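# Four arms sort items into containers matching their sticker colors

## Task

Put every item into the container whose color is the same as the color of the sticker on that item.

## Robot and tools

Robots: four identical i2rt Big YAM arms, arm1 to arm4. Each has six revolute joints, a two-finger gripper and a wrist camera. Arms are commanded independently and never wait for one another. Fixed room cameras: cam_room_a1, cam_room_a2, cam_room_b1, cam_room_b2. Wrist cameras: arm1_cam_wrist to arm4_cam_wrist. With joints 1 and 6 at 0 and the hand level and pointing forward, the wrist camera rides on top of the hand and looks toward the fingertips. Reach is about 1.0 m from the joint1 axis.

Frame: a single scene frame for everything, origin on the floor, +z up, lengths in metres. Each foot (base_link) faces its own +x. Feet: arm1 (-0.644, +1.377, +0.914) quat_wxyz (+0.682, +0.007, +0.004, +0.731); arm2 (-0.655, -0.555, +0.928) (+0.747, +0.002, +0.000, -0.665); arm3 (+0.651, -1.332, +0.868) (+0.663, -0.004, -0.006, -0.748); arm4 (+0.648, +0.477, +0.879) (+0.687, +0.001, +0.003, +0.727). The point called hand lies between the finger pads, roughly 1 cm behind the tips. Fingers point along the hand's +z and open and close along its y. hand_target is where the hand would be at the joint targets currently held; under load the hand may settle short of it. Printed hand positions can be off, more so at long reach.

move: the arguments are arm1, arm2, arm3, arm4 (each optional, each an object for that arm alone) plus cameras. An arm that is not named gets no new command but may still be pushing toward its earlier target. Inside an arm's object:
- joints: absolute targets keyed by name. joint1_rad -2.879 to 2.879 (rotation about the foot, positive counter-clockwise seen from above, 0 = along the foot's +x); joint2_rad 0 to 3.141 (shoulder; 0 = upper arm pointing back, about level, larger raises it up then forward); joint3_rad 0 to 3.019 (elbow; 0 = folded, larger opens); joint4_rad -1.692 to 1.57 (hand pitch, positive tips the fingers up); joint5_rad -1.57 to 1.57 (sideways swing, positive to the arm's right); joint6_rad -2.094 to 2.094 (roll, positive clockwise viewed from behind the hand); gripper_m 0 to 0.093 (fingertip gap in metres). Done tolerances: ±0.045, ±0.14, ±0.09, ±0.055, ±0.03, ±0.035 rad and ±0.003 m.
- target: one list of seven numbers [x, y, z, qw, qx, qy, qz], an absolute hand pose in the scene frame, in the same form as the printed hand line. The hand follows a straight line from its current hand_target toward it. When target is given, joints may contain only gripper_m.
- speed: top speed of that straight path, 0.002 to 0.5 m/s (default 0.25); rotation limited to twice that value in rad/s. Only valid with target.
- min_time_s: 0.1 to 8 s, the shortest duration for this arm's joint motions; used alongside joints.
All motions in one call begin together. All hand paths in one call finish together, paced by the slowest. A path runs 0.5 to 10 s and is cut off at 10 s; no action exceeds 15 s. Each control step limits the commanded pose to 100 mm and 20 degrees from the measured hand, and inverse kinematics favours position over orientation. Expect errors of a centimetre or more, lag, drift and overshoot of speed, worst with a nearly straight arm. Joint moves can sweep the hand along wide curves. Paths do not avoid objects or other arms. Unknown keys make a call invalid; out-of-range values get it refused, and a refusal cancels the rest of that reply's move, wait and finished_scene calls. cameras: list of names, ["all"], or []; omitted means all only for a call with no action. A call with no action returns every arm's full state, the images and the scene number.

Result lines: a move line reports per arm "done" or its worst status. joint_status and hand_status describe the last accepted action. off_target: stopped short, possibly still pushing. time_out: unfinished; each joint keeps a nearby target and keeps pushing (listed in on_its_own, where "held at" is the target, not the reading); send a joint its reported position to relieve it. "joint command not followed" / "pose unreachable": a safety check blocked the motion (gripper commands still run); not_followed joints may keep trying later. Arms listed as "as last shown" were not commanded and show old values. pictures lists image order; images may lag the state slightly. Joint velocities are in joint order (rad/s, gripper m/s); "within noise" means still. Joint torques are whole drive output including gravity, with offsets and noise; values 3 and 4 wrap at ±28 N m.

Gripper: on a firm grip the reading sits up to about 0.005 m below the part's width (some read up to 0.002 m above). Closed on nothing it reads 0.000 to 0.003. Aim about 0.005 m under the first-contact reading for full force (deeper for soft, small or round items); force limit about 50 to 64 N per pad. To release, command well above the reading.

wait: seconds 0 to 10, optional cameras; robots keep their last commands. zoom_image: camera plus region [x0, y0, x1, y1] pixels, top-left origin, up to 504 by 504, on the latest image of a camera. read_manual: returns licence texts only. finished_scene: scene = current scene number; ends the scene for good, so the items must already rest in the right containers.

Avoid: objects leaving the work area or hitting the floor; dropping or releasing moving items; slamming into fixed or heavy things; hard pushes. Never press two robots against each other, including closing a gripper on another arm's fingers; the collision check can be late and ignores fingers, housings and cameras. Arms keep pushing on contact and heat up when holding, stretched or blocked; MOTOR HOT appears near 85 °C, and at 100 °C the arm drops limp for 30 to 60 s or more (OVER-TEMPERATURE FAULT, keys marked limit_stop_at_motor_heat; resend targets after). Loose objects may be nudged by outside pushes at times.

Each tool is called after "Request:" as name([rows], argument=value, ...), one row to a line, values as JSON.

## Session

Request:
move()

Scene clock: 0.00 s.
Joint torques (N m): no reading
Motor temperatures (°C): arm1=[22 24 25 23 21 21 21] | arm2=[24 24 24 22 22 20 23] | arm3=[24 24 23 24 24 23 23] | arm4=[23 21 22 22 25 21 24]
Heat: arm1: hottest joint3_rad 25 °C; arm2: hottest joint1_rad 24 °C; arm3: hottest joint1_rad 24 °C; arm4: hottest joint5_rad 25 °C.
Joint velocities: within noise
arm1.joint_positions: joint1_rad=-0.126 joint2_rad=+0.650 joint3_rad=+1.429 joint4_rad=-1.488 joint5_rad=-0.026 joint6_rad=-0.127 gripper_m=+0.09396
arm1.joint_status: not commanded
arm1.hand: x=-0.6270 y=+1.5972 z=+1.4351 quat_wxyz=(-0.310, +0.665, -0.618, -0.282) (m; scene frame)
arm1.hand_target: x=-0.6269 y=+1.5953 z=+1.4482 quat_wxyz=(-0.321, +0.661, -0.613, -0.291) (m; scene frame)
arm1.hand_status: not commanded
arm2.joint_positions: joint1_rad=-0.045 joint2_rad=+0.645 joint3_rad=+1.565 joint4_rad=-1.137 joint5_rad=+0.166 joint6_rad=-0.774 gripper_m=+0.09396
arm2.joint_status: not commanded
arm2.hand: x=-0.6689 y=-0.7907 z=+1.5906 quat_wxyz=(-0.204, -0.325, -0.709, +0.592) (m; scene frame)
arm2.hand_target: x=-0.6692 y=-0.7857 z=+1.5994 quat_wxyz=(-0.208, -0.323, -0.702, +0.599) (m; scene frame)
arm2.hand_status: not commanded
arm3.joint_positions: joint1_rad=+0.075 joint2_rad=+0.603 joint3_rad=+1.391 joint4_rad=-1.324 joint5_rad=-0.185 joint6_rad=-0.597 gripper_m=+0.09396
arm3.joint_status: not commanded
arm3.hand: x=+0.6714 y=-1.5539 z=+1.4174 quat_wxyz=(-0.295, -0.381, -0.775, +0.409) (m; scene frame)
arm3.hand_target: x=+0.6715 y=-1.5515 z=+1.4286 quat_wxyz=(-0.300, -0.376, -0.770, +0.420) (m; scene frame)
arm3.hand_status: not commanded
arm4.joint_positions: joint1_rad=+0.109 joint2_rad=+0.632 joint3_rad=+1.440 joint4_rad=-1.502 joint5_rad=+0.178 joint6_rad=-0.775 gripper_m=+0.09396
arm4.joint_status: not commanded
arm4.hand: x=+0.6469 y=+0.6902 z=+1.4068 quat_wxyz=(-0.410, +0.846, -0.316, -0.125) (m; scene frame)
arm4.hand_target: x=+0.6473 y=+0.6879 z=+1.4162 quat_wxyz=(-0.419, +0.841, -0.316, -0.131) (m; scene frame)
arm4.hand_status: not commanded
pictures: arm1_cam_wrist, arm2_cam_wrist, arm3_cam_wrist, arm4_cam_wrist, cam_room_a1, cam_room_a2, cam_room_b1, cam_room_b2
Images, in order (width x height): arm1_cam_wrist 672x504, arm2_cam_wrist 672x504, arm3_cam_wrist 672x504, arm4_cam_wrist 672x504, cam_room_a1 672x504, cam_room_a2 672x504, cam_room_b1 672x504, cam_room_b2 672x504.

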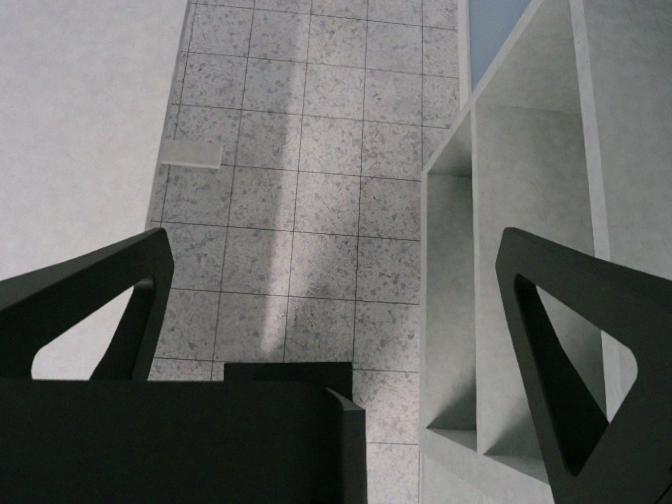

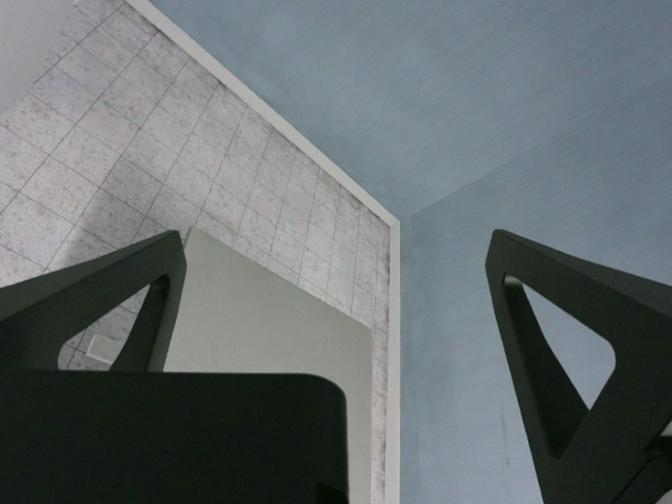

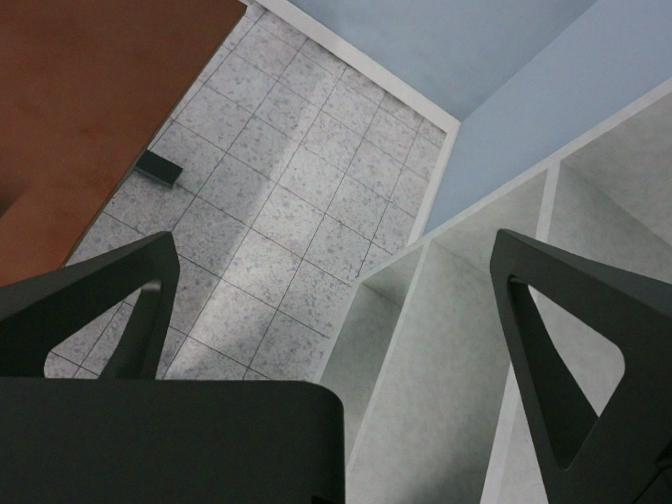

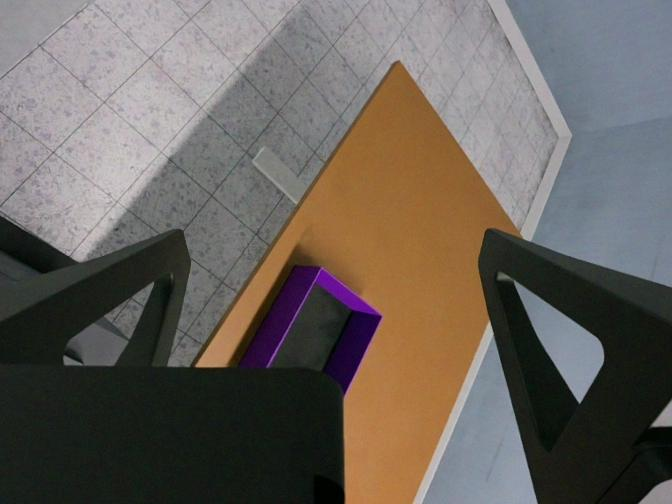

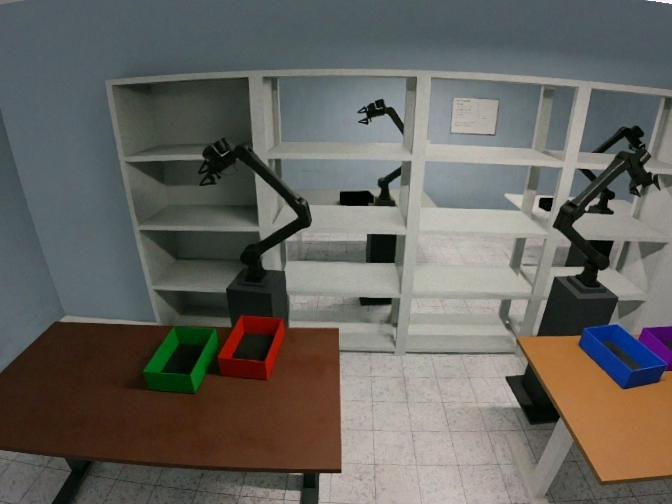

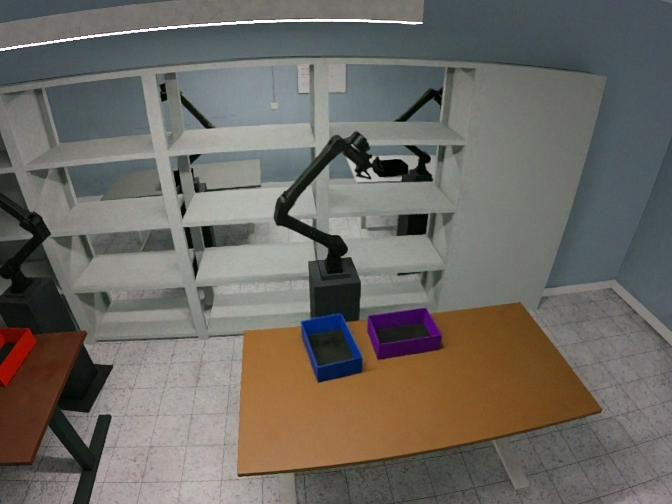

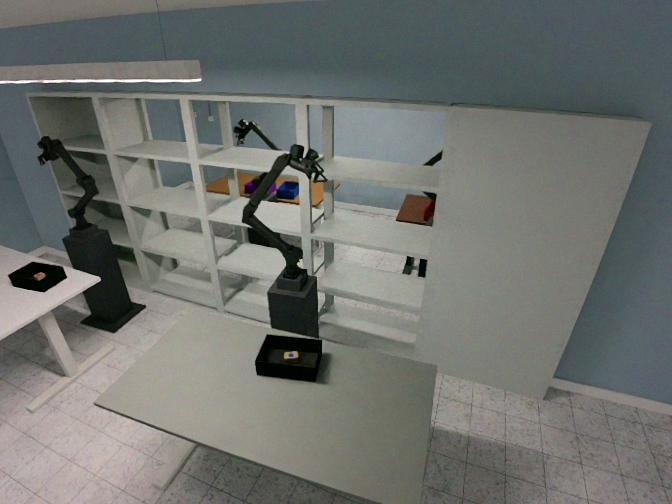

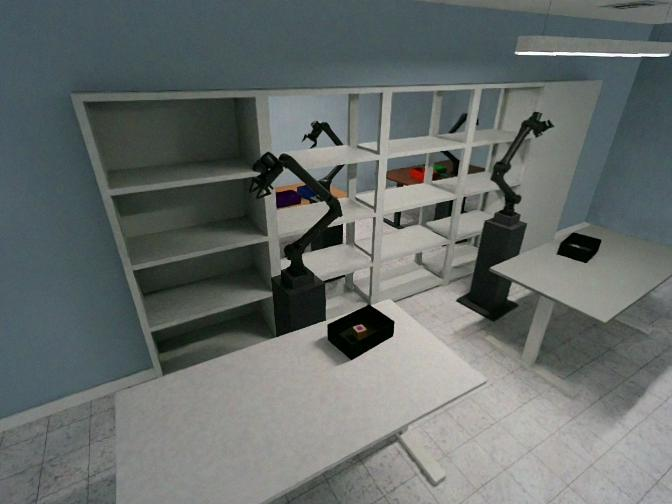

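Request:
zoom_image(camera="cam_room_b1", region=[220, 300, 360, 405])

Request:
zoom_image(camera="cam_room_b2", region=[300, 280, 420, 370])

Request:
zoom_image(camera="cam_room_b1", region=[0, 240, 120, 330])

Request:
zoom_image(camera="cam_room_b2", region=[60, 60, 564, 438])

Request:
zoom_image(camera="cam_room_b1", region=[0, 60, 504, 438])

Request:
zoom_image(camera="cam_room_a1", region=[100, 50, 604, 428])

Request:
zoom_image(camera="cam_room_a2", region=[0, 50, 504, 428])

Scaled by 3.600.

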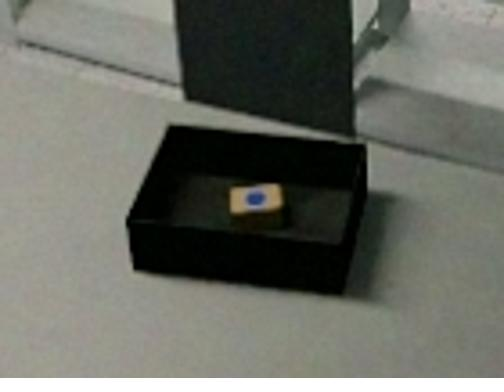

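Scaled by 4.200.

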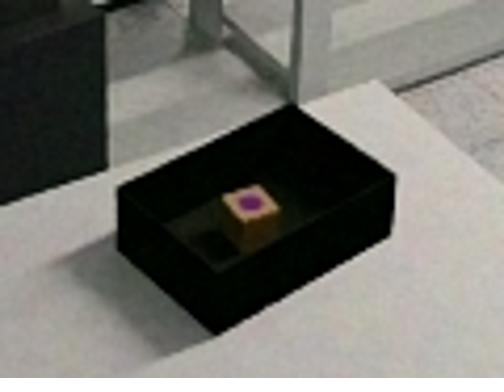

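Scaled by 4.200.

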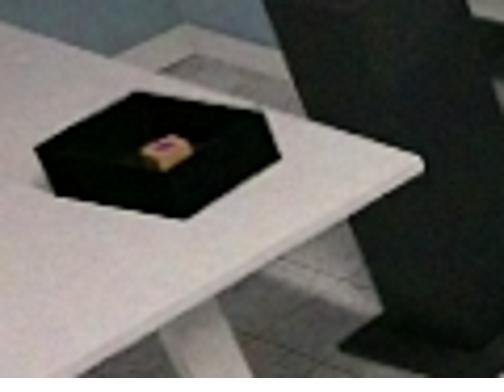

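Scaled by 1.000.

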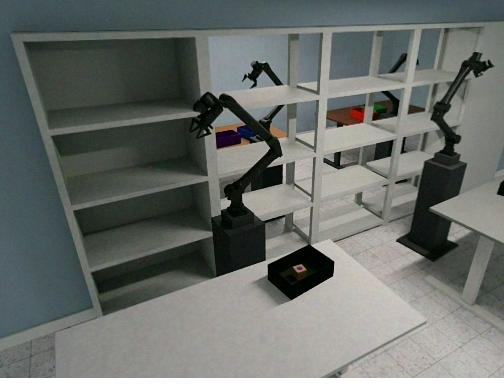

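Scaled by 1.000.

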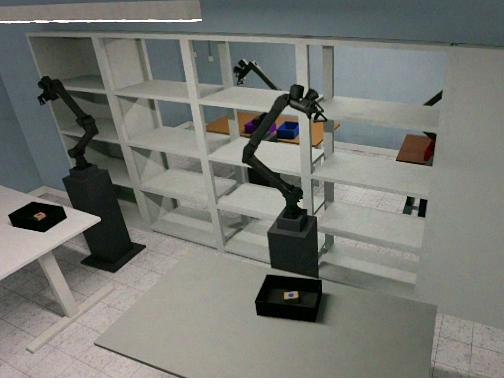

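Scaled by 1.000.

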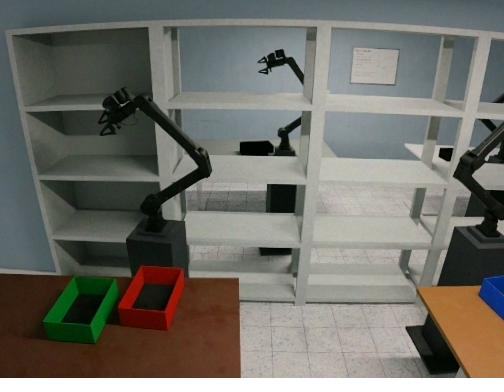

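Scaled by 1.000.

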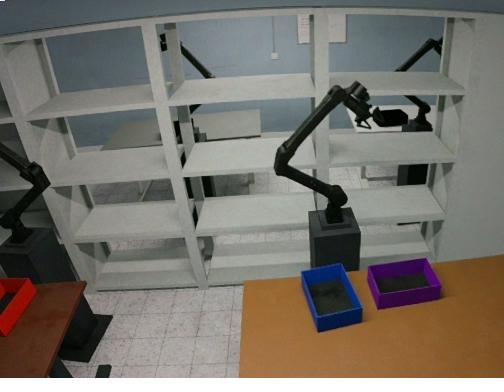

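Request:
move(arm1={"joints":{"joint1_rad":1.9,"joint6_rad":0},"min_time_s":2.5}, arm2={"joints":{"joint1_rad":-1.5,"joint6_rad":0,"joint5_rad":0,"joint4_rad":-1.5},"min_time_s":2.5}, arm4={"joints":{"joint1_rad":1.6,"joint2_rad":0.35,"joint3_rad":1.44,"joint4_rad":-1.2,"joint5_rad":0,"joint6_rad":0},"min_time_s":2.5}, cameras=["arm1_cam_wrist","arm2_cam_wrist","arm4_cam_wrist"])

Scene clock: 47.67 s.
Joint torques (N m): arm1=[-1.14 3.78 11.33 1.88 0.01 0.1] | arm2=[0.32 1.38 9.89 1.83 -0.17 0.21] | arm3=[1.14 2.37 9.2 1.81 -0.08 -0.01] | arm4=[1.03 6.48 5.53 2.21 -0.03 0.18]
Motor temperatures (°C): arm1=[22 24 31 24 21 21 21] | arm2=[24 24 28 23 22 20 23] | arm3=[24 24 27 24 24 23 23] | arm4=[23 22 25 22 25 21 24]
Heat: arm1: hottest joint3_rad 31 °C; arm2: hottest joint3_rad 28 °C; arm3: hottest joint3_rad 27 °C; arm4: hottest joint3_rad 25 °C.
move: arm1 done; arm2 done; arm4 done
Joint velocities: within noise
arm1.joint_positions: joint1_rad=+1.893 joint2_rad=+0.650 joint3_rad=+1.429 joint4_rad=-1.488 joint5_rad=-0.025 joint6_rad=-0.008 gripper_m=+0.09397
arm1.joint_status: all done
arm1.hand: x=-0.8387 y=+1.2880 z=+1.4376 quat_wxyz=(+0.088, +0.886, +0.186, -0.415) (m; scene frame)
arm1.hand_target: x=-0.8362 y=+1.2872 z=+1.4506 quat_wxyz=(+0.094, +0.880, +0.185, -0.428) (m; scene frame)
arm1.hand_status: not commanded
arm2.joint_positions: joint1_rad=-1.495 joint2_rad=+0.645 joint3_rad=+1.565 joint4_rad=-1.486 joint5_rad=+0.003 joint6_rad=-0.015 gripper_m=+0.09396
arm2.joint_status: all done
arm2.hand: x=-0.8538 y=-0.5947 z=+1.5108 quat_wxyz=(-0.040, -0.872, -0.091, +0.479) (m; scene frame)
arm2.hand_target: x=-0.8484 y=-0.5932 z=+1.5154 quat_wxyz=(-0.044, -0.872, -0.083, +0.480) (m; scene frame)
arm2.hand_status: not commanded
arm3: as last shown
arm4.joint_positions: joint1_rad=+1.597 joint2_rad=+0.364 joint3_rad=+1.440 joint4_rad=-1.219 joint5_rad=+0.003 joint6_rad=-0.014 gripper_m=+0.09396
arm4.joint_status: all done
arm4.hand: x=+0.5324 y=+0.4707 z=+1.5093 quat_wxyz=(+0.022, +0.753, +0.034, -0.656) (m; scene frame)
arm4.hand_target: x=+0.5387 y=+0.4703 z=+1.5152 quat_wxyz=(+0.030, +0.743, +0.031, -0.668) (m; scene frame)
arm4.hand_status: not commanded
pictures: arm1_cam_wrist, arm2_cam_wrist, arm4_cam_wrist
Images, in order (width x height): arm1_cam_wrist 672x504, arm2_cam_wrist 672x504, arm4_cam_wrist 672x504.

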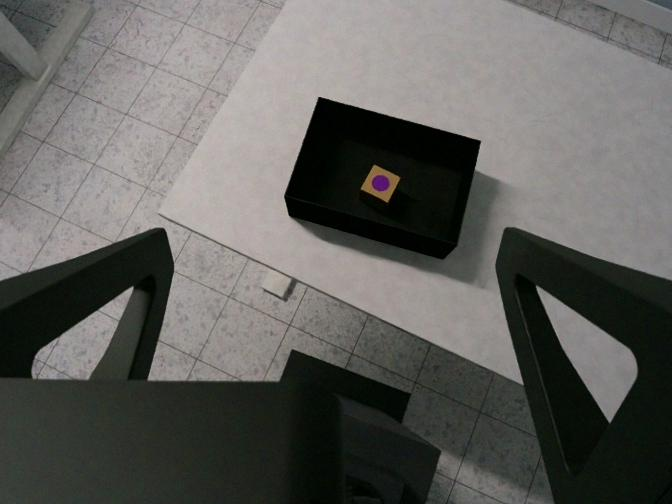

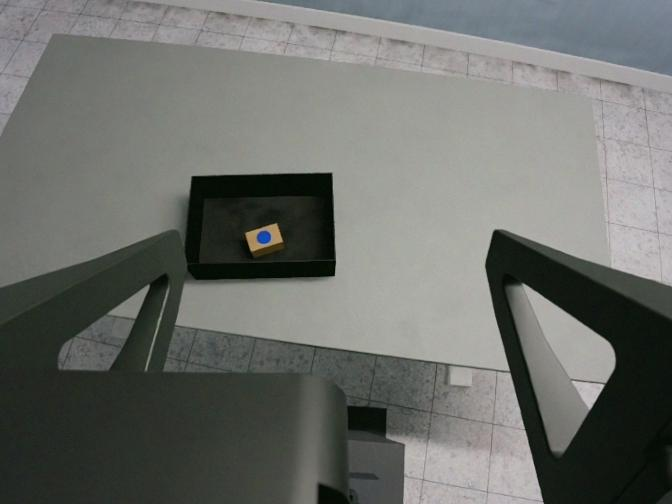

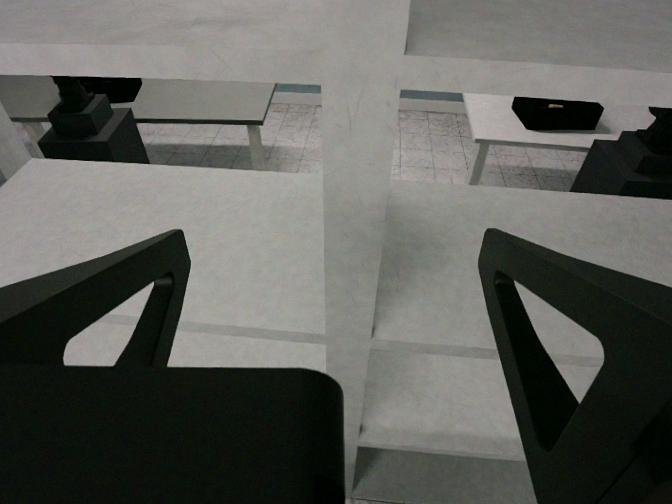

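Request:
move(arm1={"target":[-1.033,1.287,0.98,-0.0293,-0.9597,-0.1093,0.2571],"speed":0.25}, arm2={"target":[-1.03,-0.758,0.98,-0.0637,-0.9362,-0.2378,0.2508],"speed":0.25}, cameras=["arm1_cam_wrist","arm2_cam_wrist","cam_room_b1","cam_room_b2"])

Scene clock: 126.60 s.
Joint torques (N m): arm1=[-2.43 -5.95 9.46 1.94 0.1 0.12] | arm2=[1.44 -10.52 9.62 2.5 -0.16 -0.07] | arm3=[1.08 2.26 9.24 1.85 -0.09 -0.02] | arm4=[1.03 6.24 5.46 2.17 -0.03 0.18]
Motor temperatures (°C): arm1=[22 24 33 24 21 21 21] | arm2=[24 24 29 22 22 20 23] | arm3=[24 24 29 24 24 23 23] | arm4=[23 22 25 22 24 21 24]
Heat: arm1: hottest joint3_rad 33 °C; arm2: hottest joint3_rad 29 °C; arm3: hottest joint3_rad 29 °C; arm4: hottest joint3_rad 25 °C.
move: arm1 done; arm2 done
Joint velocities: within noise
arm1.joint_positions: joint1_rad=+1.738 joint2_rad=+1.288 joint3_rad=+0.612 joint4_rad=-0.415 joint5_rad=-0.008 joint6_rad=-0.006 gripper_m=+0.09397
arm1.joint_status: not commanded
arm1.hand: x=-1.0255 y=+1.2841 z=+0.9740 quat_wxyz=(+0.029, +0.962, +0.119, -0.243) (m; scene frame)
arm1.hand_target: x=-1.0329 y=+1.2871 z=+0.9802 quat_wxyz=(+0.029, +0.960, +0.109, -0.257) (m; scene frame)
arm1.hand_status: done (0.010 m and 2.0 deg from the pose sent, 0.497 m and 22.9 deg at the start)
arm2.joint_positions: joint1_rad=-1.202 joint2_rad=+1.360 joint3_rad=+0.657 joint4_rad=-0.358 joint5_rad=+0.001 joint6_rad=+0.014 gripper_m=+0.09396
arm2.joint_status: not commanded
arm2.hand: x=-1.0281 y=-0.7518 z=+0.9783 quat_wxyz=(-0.061, -0.941, -0.227, +0.243) (m; scene frame)
arm2.hand_target: x=-1.0299 y=-0.7579 z=+0.9801 quat_wxyz=(-0.064, -0.936, -0.238, +0.251) (m; scene frame)
arm2.hand_status: done (0.007 m and 1.7 deg from the pose sent, 0.583 m and 32.1 deg at the start)
arm3, arm4: as last shown
pictures: arm1_cam_wrist, arm2_cam_wrist, cam_room_b1, cam_room_b2
Images, in order (width x height): arm1_cam_wrist 672x504, arm2_cam_wrist 672x504, cam_room_b1 672x504, cam_room_b2 672x504.

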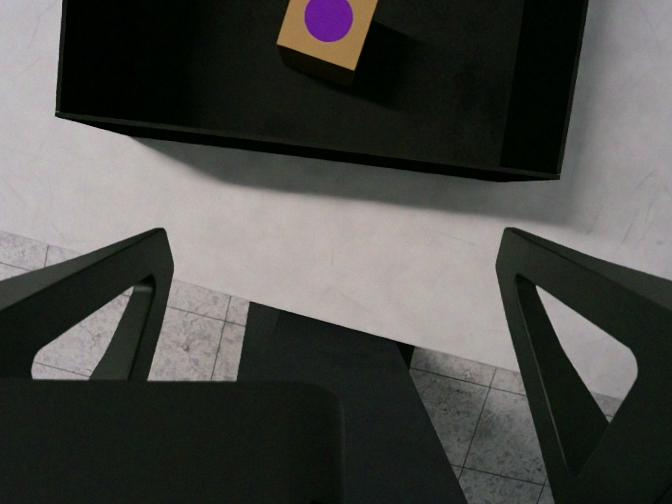

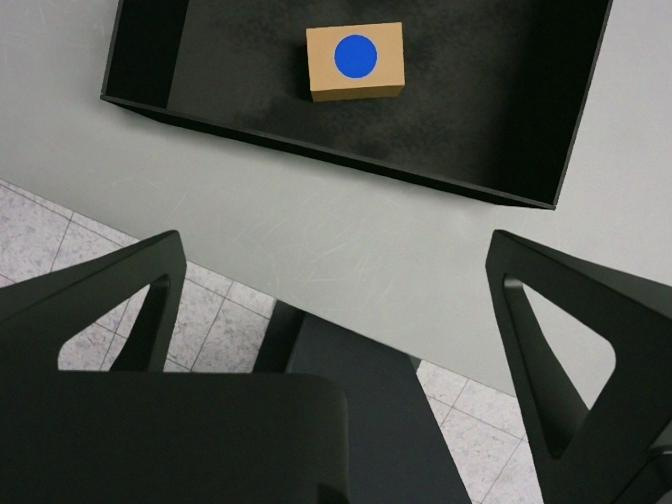

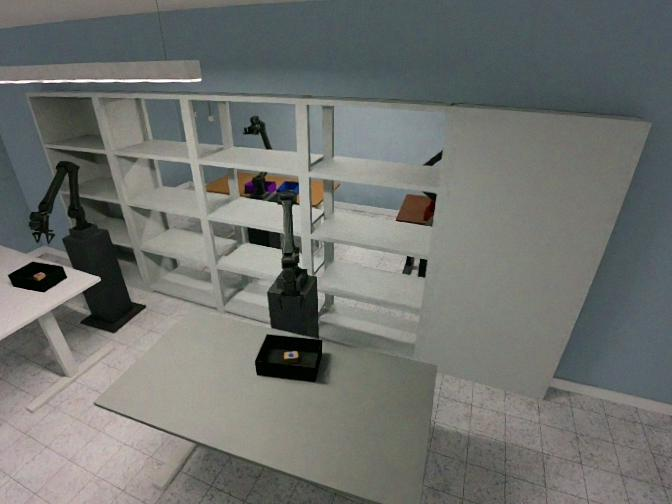

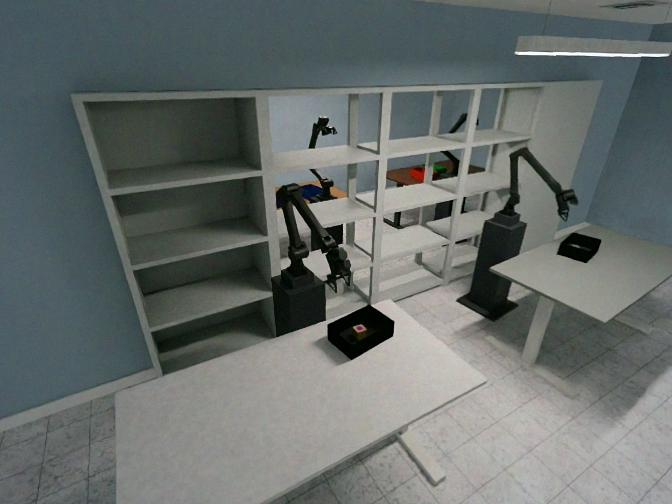

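Request:
move(arm1={"target":[-1.105,1.249,0.87,0.0019,-0.9763,0.0085,0.2164],"speed":0.2}, arm2={"target":[-1.098,-0.769,0.87,-0.0578,-0.9408,-0.2609,0.2085],"speed":0.2}, cameras=["arm1_cam_wrist","arm2_cam_wrist"])

Scene clock: 161.03 s.
Joint torques (N m): arm1=[-0.97 -10.4 9.62 1.57 0.19 0.13] | arm2=[0.03 -13.63 9.88 2.18 -0.22 -0.08] | arm3=[1.32 2.2 9.2 1.81 -0.08 -0.01] | arm4=[0.79 5.66 5.64 2.19 -0.06 0.2]
Motor temperatures (°C): arm1=[22 24 31 23 21 21 21] | arm2=[24 25 30 23 22 20 23] | arm3=[24 24 29 24 24 23 23] | arm4=[23 22 25 22 24 21 24]
Heat: arm1: hottest joint3_rad 31 °C; arm2: hottest joint3_rad 30 °C; arm3: hottest joint3_rad 29 °C; arm4: hottest joint3_rad 25 °C.
move: arm1 off_target; arm2 off_target
Joint velocities: within noise
arm1.joint_positions: joint1_rad=+1.815 joint2_rad=+1.762 joint3_rad=+0.772 joint4_rad=-0.229 joint5_rad=+0.132 joint6_rad=+0.304 gripper_m=+0.09398
arm1.joint_status: not commanded
arm1.hand: x=-1.0849 y=+1.2596 z=+0.8595 quat_wxyz=(-0.010, +0.981, -0.007, -0.194) (m; scene frame)
arm1.hand_target: x=-1.1042 y=+1.2492 z=+0.8707 quat_wxyz=(-0.002, +0.976, -0.009, -0.216) (m; scene frame)
arm1.hand_status: off_target (0.025 m and 2.8 deg from the pose sent, 0.135 m and 15.4 deg at the start)
arm2.joint_positions: joint1_rad=-1.246 joint2_rad=+1.776 joint3_rad=+0.785 joint4_rad=-0.173 joint5_rad=-0.043 joint6_rad=-0.082 gripper_m=+0.09396
arm2.joint_status: not commanded
arm2.hand: x=-1.0793 y=-0.7637 z=+0.8670 quat_wxyz=(-0.056, -0.945, -0.258, +0.194) (m; scene frame)
arm2.hand_target: x=-1.0973 y=-0.7687 z=+0.8705 quat_wxyz=(-0.058, -0.941, -0.261, +0.208) (m; scene frame)
arm2.hand_status: off_target (0.020 m and 1.8 deg from the pose sent, 0.130 m and 5.6 deg at the start)
arm3, arm4: as last shown
pictures: arm1_cam_wrist, arm2_cam_wrist
Images, in order (width x height): arm1_cam_wrist 672x504, arm2_cam_wrist 672x504.

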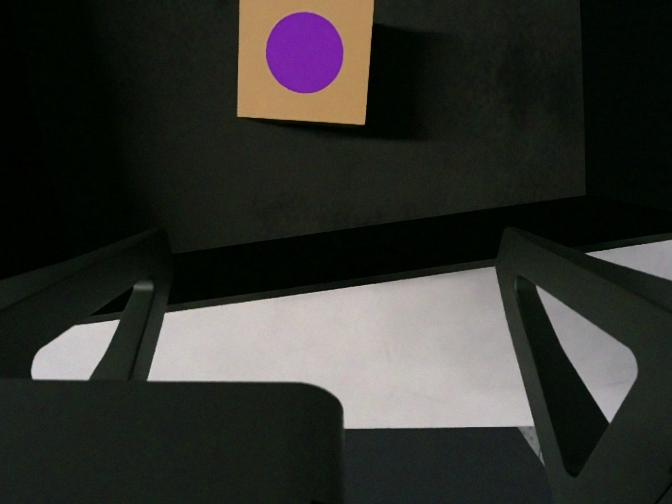

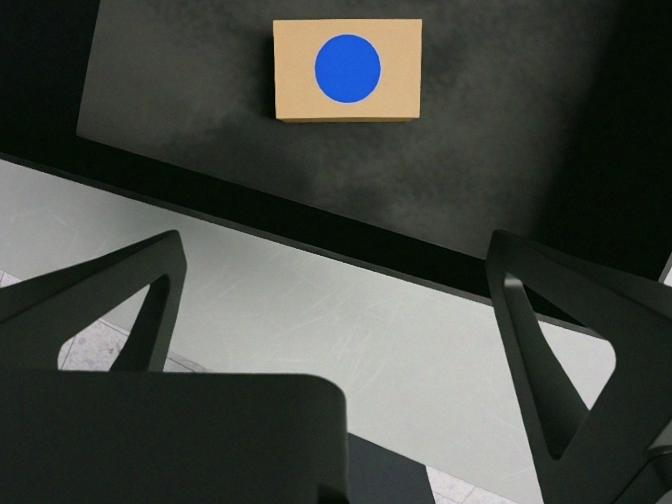

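Request:
move(arm1={"target":[-1.161,1.239,0.811,0.0019,-0.9763,0.0085,0.2164],"speed":0.1}, arm2={"target":[-1.152,-0.796,0.794,-0.0578,-0.9408,-0.2609,0.2085],"speed":0.1}, cameras=["arm1_cam_wrist","arm2_cam_wrist"])

Scene clock: 175.37 s.
Joint torques (N m): arm1=[-3.08 -11.99 9.2 1.7 0.07 -0.02] | arm2=[0.44 -16.15 9.05 2.19 -0.14 -0.03] | arm3=[1.26 2.2 9.22 1.81 -0.08 -0.01] | arm4=[1.2 6.01 5.37 2.15 -0.04 0.2]
Motor temperatures (°C): arm1=[22 25 31 23 21 21 21] | arm2=[24 25 30 22 22 20 23] | arm3=[24 24 29 24 24 23 23] | arm4=[23 22 25 22 24 21 24]
Heat: arm1: hottest joint3_rad 31 °C; arm2: hottest joint3_rad 30 °C; arm3: hottest joint3_rad 29 °C; arm4: hottest joint3_rad 25 °C.
move: arm1 off_target; arm2 off_target
Joint velocities: within noise
arm1.joint_positions: joint1_rad=+1.815 joint2_rad=+1.993 joint3_rad=+0.929 joint4_rad=-0.148 joint5_rad=+0.130 joint6_rad=+0.304 gripper_m=+0.09398
arm1.joint_status: not commanded
arm1.hand: x=-1.1385 y=+1.2422 z=+0.8047 quat_wxyz=(-0.008, +0.980, -0.007, -0.197) (m; scene frame)
arm1.hand_target: x=-1.1602 y=+1.2394 z=+0.8117 quat_wxyz=(-0.002, +0.976, -0.009, -0.216) (m; scene frame)
arm1.hand_status: off_target (0.024 m and 2.4 deg from the pose sent, 0.092 m and 2.8 deg at the start)
arm2.joint_positions: joint1_rad=-1.246 joint2_rad=+2.050 joint3_rad=+0.969 joint4_rad=-0.074 joint5_rad=-0.043 joint6_rad=-0.082 gripper_m=+0.09396
arm2.joint_status: not commanded
arm2.hand: x=-1.1365 y=-0.7906 z=+0.7975 quat_wxyz=(-0.056, -0.944, -0.258, +0.198) (m; scene frame)
arm2.hand_target: x=-1.1515 y=-0.7958 z=+0.7946 quat_wxyz=(-0.058, -0.941, -0.261, +0.209) (m; scene frame)
arm2.hand_status: off_target (0.017 m and 1.4 deg from the pose sent, 0.108 m and 1.8 deg at the start)
arm3, arm4: as last shown
pictures: arm1_cam_wrist, arm2_cam_wrist
Images, in order (width x height): arm1_cam_wrist 672x504, arm2_cam_wrist 672x504.

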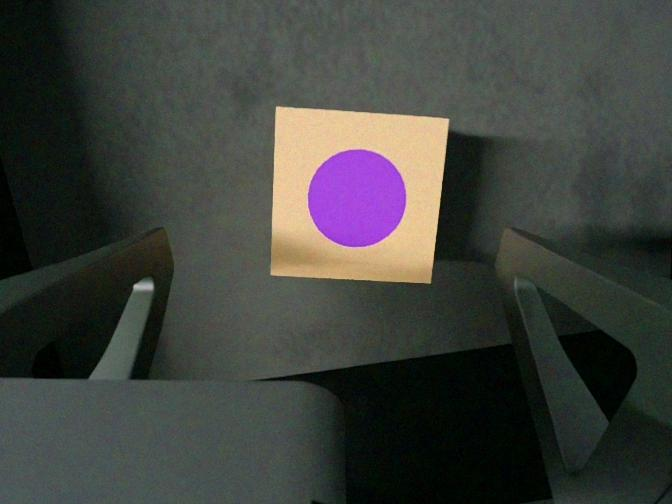

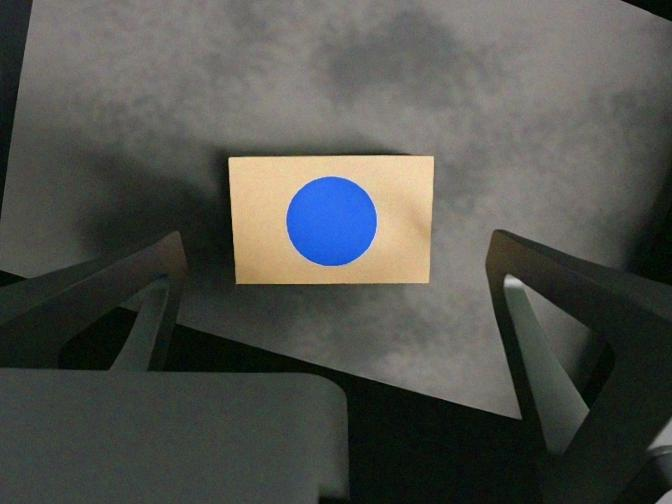

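Request:
move(arm1={"target":[-1.172,1.246,0.788,0.0019,-0.9763,0.0085,0.2164],"speed":0.08}, arm2={"target":[-1.157,-0.801,0.768,-0.0578,-0.9408,-0.2609,0.2085],"speed":0.08}, cameras=["arm1_cam_wrist","arm2_cam_wrist"])

Scene clock: 184.63 s.
Joint torques (N m): arm1=[-2.26 -13.27 8.8 1.72 0.07 -0.07] | arm2=[0.85 -16.62 8.61 2.29 -0.06 0.01] | arm3=[1.26 2.37 9.21 1.87 -0.09 -0.02] | arm4=[0.91 6.3 5.39 2.09 -0.05 0.15]
Motor temperatures (°C): arm1=[22 25 31 23 21 21 21] | arm2=[24 25 29 22 22 20 23] | arm3=[24 24 29 24 24 23 23] | arm4=[23 22 25 22 24 21 24]
Heat: arm1: hottest joint3_rad 31 °C; arm2: hottest joint3_rad 29 °C; arm3: hottest joint3_rad 29 °C; arm4: hottest joint3_rad 25 °C.
move: arm1 off_target; arm2 off_target
Joint velocities: within noise
arm1.joint_positions: joint1_rad=+1.795 joint2_rad=+2.061 joint3_rad=+0.958 joint4_rad=-0.108 joint5_rad=+0.122 joint6_rad=+0.286 gripper_m=+0.09398
arm1.joint_status: not commanded
arm1.hand: x=-1.1488 y=+1.2484 z=+0.7820 quat_wxyz=(-0.008, +0.981, -0.007, -0.196) (m; scene frame)
arm1.hand_target: x=-1.1711 y=+1.2463 z=+0.7888 quat_wxyz=(-0.002, +0.976, -0.009, -0.216) (m; scene frame)
arm1.hand_status: off_target (0.024 m and 2.5 deg from the pose sent, 0.038 m and 2.4 deg at the start)
arm2.joint_positions: joint1_rad=-1.246 joint2_rad=+2.123 joint3_rad=+1.000 joint4_rad=-0.033 joint5_rad=-0.043 joint6_rad=-0.082 gripper_m=+0.09396
arm2.joint_status: not commanded
arm2.hand: x=-1.1432 y=-0.7937 z=+0.7728 quat_wxyz=(-0.056, -0.944, -0.258, +0.198) (m; scene frame)
arm2.hand_target: x=-1.1564 y=-0.8009 z=+0.7685 quat_wxyz=(-0.058, -0.941, -0.261, +0.209) (m; scene frame)
arm2.hand_status: off_target (0.016 m and 1.4 deg from the pose sent, 0.037 m and 1.4 deg at the start)
arm3, arm4: as last shown
pictures: arm1_cam_wrist, arm2_cam_wrist
Images, in order (width x height): arm1_cam_wrist 672x504, arm2_cam_wrist 672x504.

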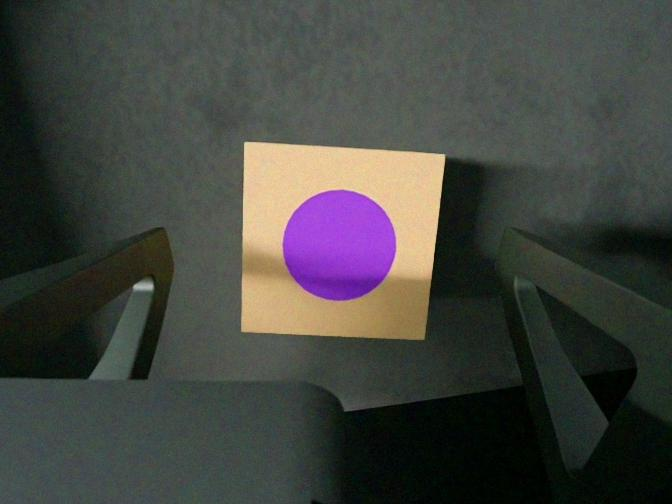

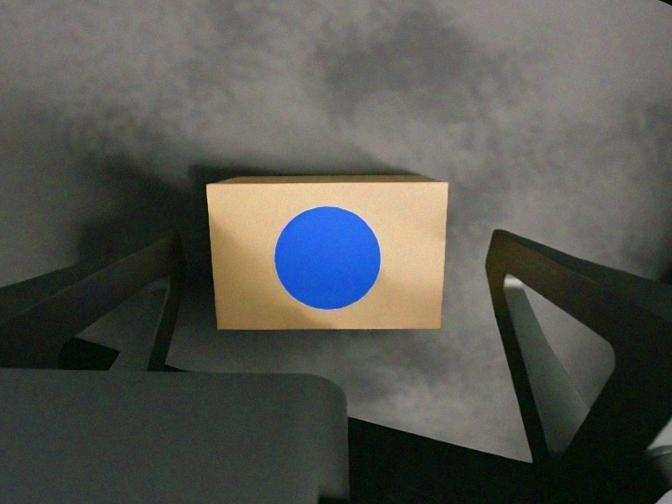

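Request:
move(arm1={"joints":{"gripper_m":0.035}}, arm2={"joints":{"gripper_m":0.045}}, cameras=["arm1_cam_wrist","arm2_cam_wrist"])

Scene clock: 188.10 s.
Joint torques (N m): arm1=[-2.32 -12.98 8.81 1.78 0.1 -0.05] | arm2=[0.91 -16.56 8.65 2.25 -0.06 0.01] | arm3=[1.26 2.2 9.22 1.78 -0.07 -0.02] | arm4=[1.26 6.07 5.44 2.19 -0.04 0.18]
Motor temperatures (°C): arm1=[22 25 31 23 21 21 21] | arm2=[24 25 29 22 22 20 23] | arm3=[24 24 29 24 24 23 23] | arm4=[23 22 25 22 24 21 24]
Heat: arm1: hottest joint3_rad 31 °C; arm2: hottest joint3_rad 29 °C; arm3: hottest joint3_rad 29 °C; arm4: hottest joint3_rad 25 °C.
move: arm1 off_target; arm2 off_target
Joint velocities: within noise
arm1.joint_positions: joint1_rad=+1.795 joint2_rad=+2.061 joint3_rad=+0.958 joint4_rad=-0.107 joint5_rad=+0.121 joint6_rad=+0.285 gripper_m=+0.04955
arm1.joint_status: gripper_m off_target (ended at +0.04959, target +0.03500)
arm1.hand: x=-1.1490 y=+1.2482 z=+0.7821 quat_wxyz=(-0.007, +0.981, -0.007, -0.196) (m; scene frame)
arm1.hand_target: x=-1.1711 y=+1.2463 z=+0.7887 quat_wxyz=(-0.002, +0.976, -0.009, -0.216) (m; scene frame)
arm1.hand_status: not commanded
arm2.joint_positions: joint1_rad=-1.246 joint2_rad=+2.123 joint3_rad=+1.000 joint4_rad=-0.032 joint5_rad=-0.043 joint6_rad=-0.082 gripper_m=+0.06620
arm2.joint_status: gripper_m off_target (ended at +0.06623, target +0.04500)
arm2.hand: x=-1.1435 y=-0.7939 z=+0.7729 quat_wxyz=(-0.057, -0.944, -0.258, +0.198) (m; scene frame)
arm2.hand_target: x=-1.1565 y=-0.8009 z=+0.7685 quat_wxyz=(-0.058, -0.941, -0.261, +0.209) (m; scene frame)
arm2.hand_status: not commanded
arm3, arm4: as last shown
pictures: arm1_cam_wrist, arm2_cam_wrist
Images, in order (width x height): arm1_cam_wrist 672x504, arm2_cam_wrist 672x504.

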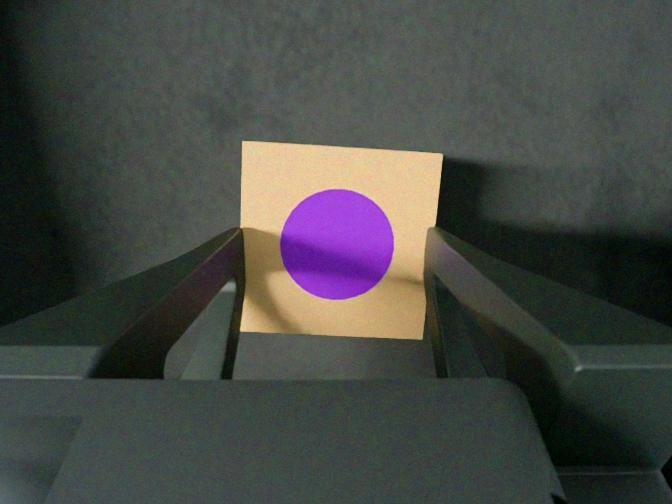

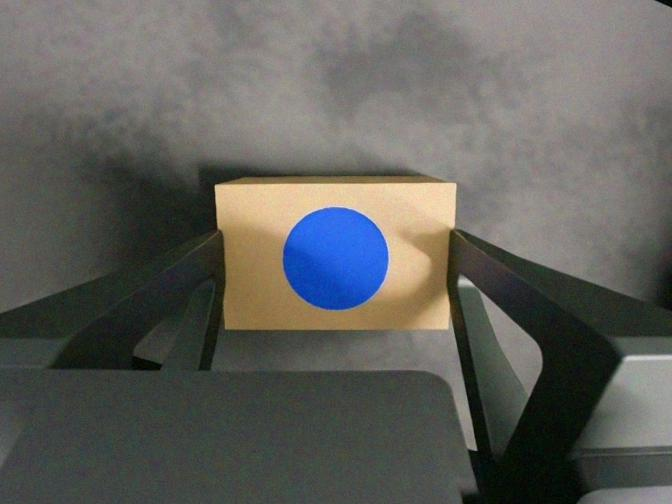

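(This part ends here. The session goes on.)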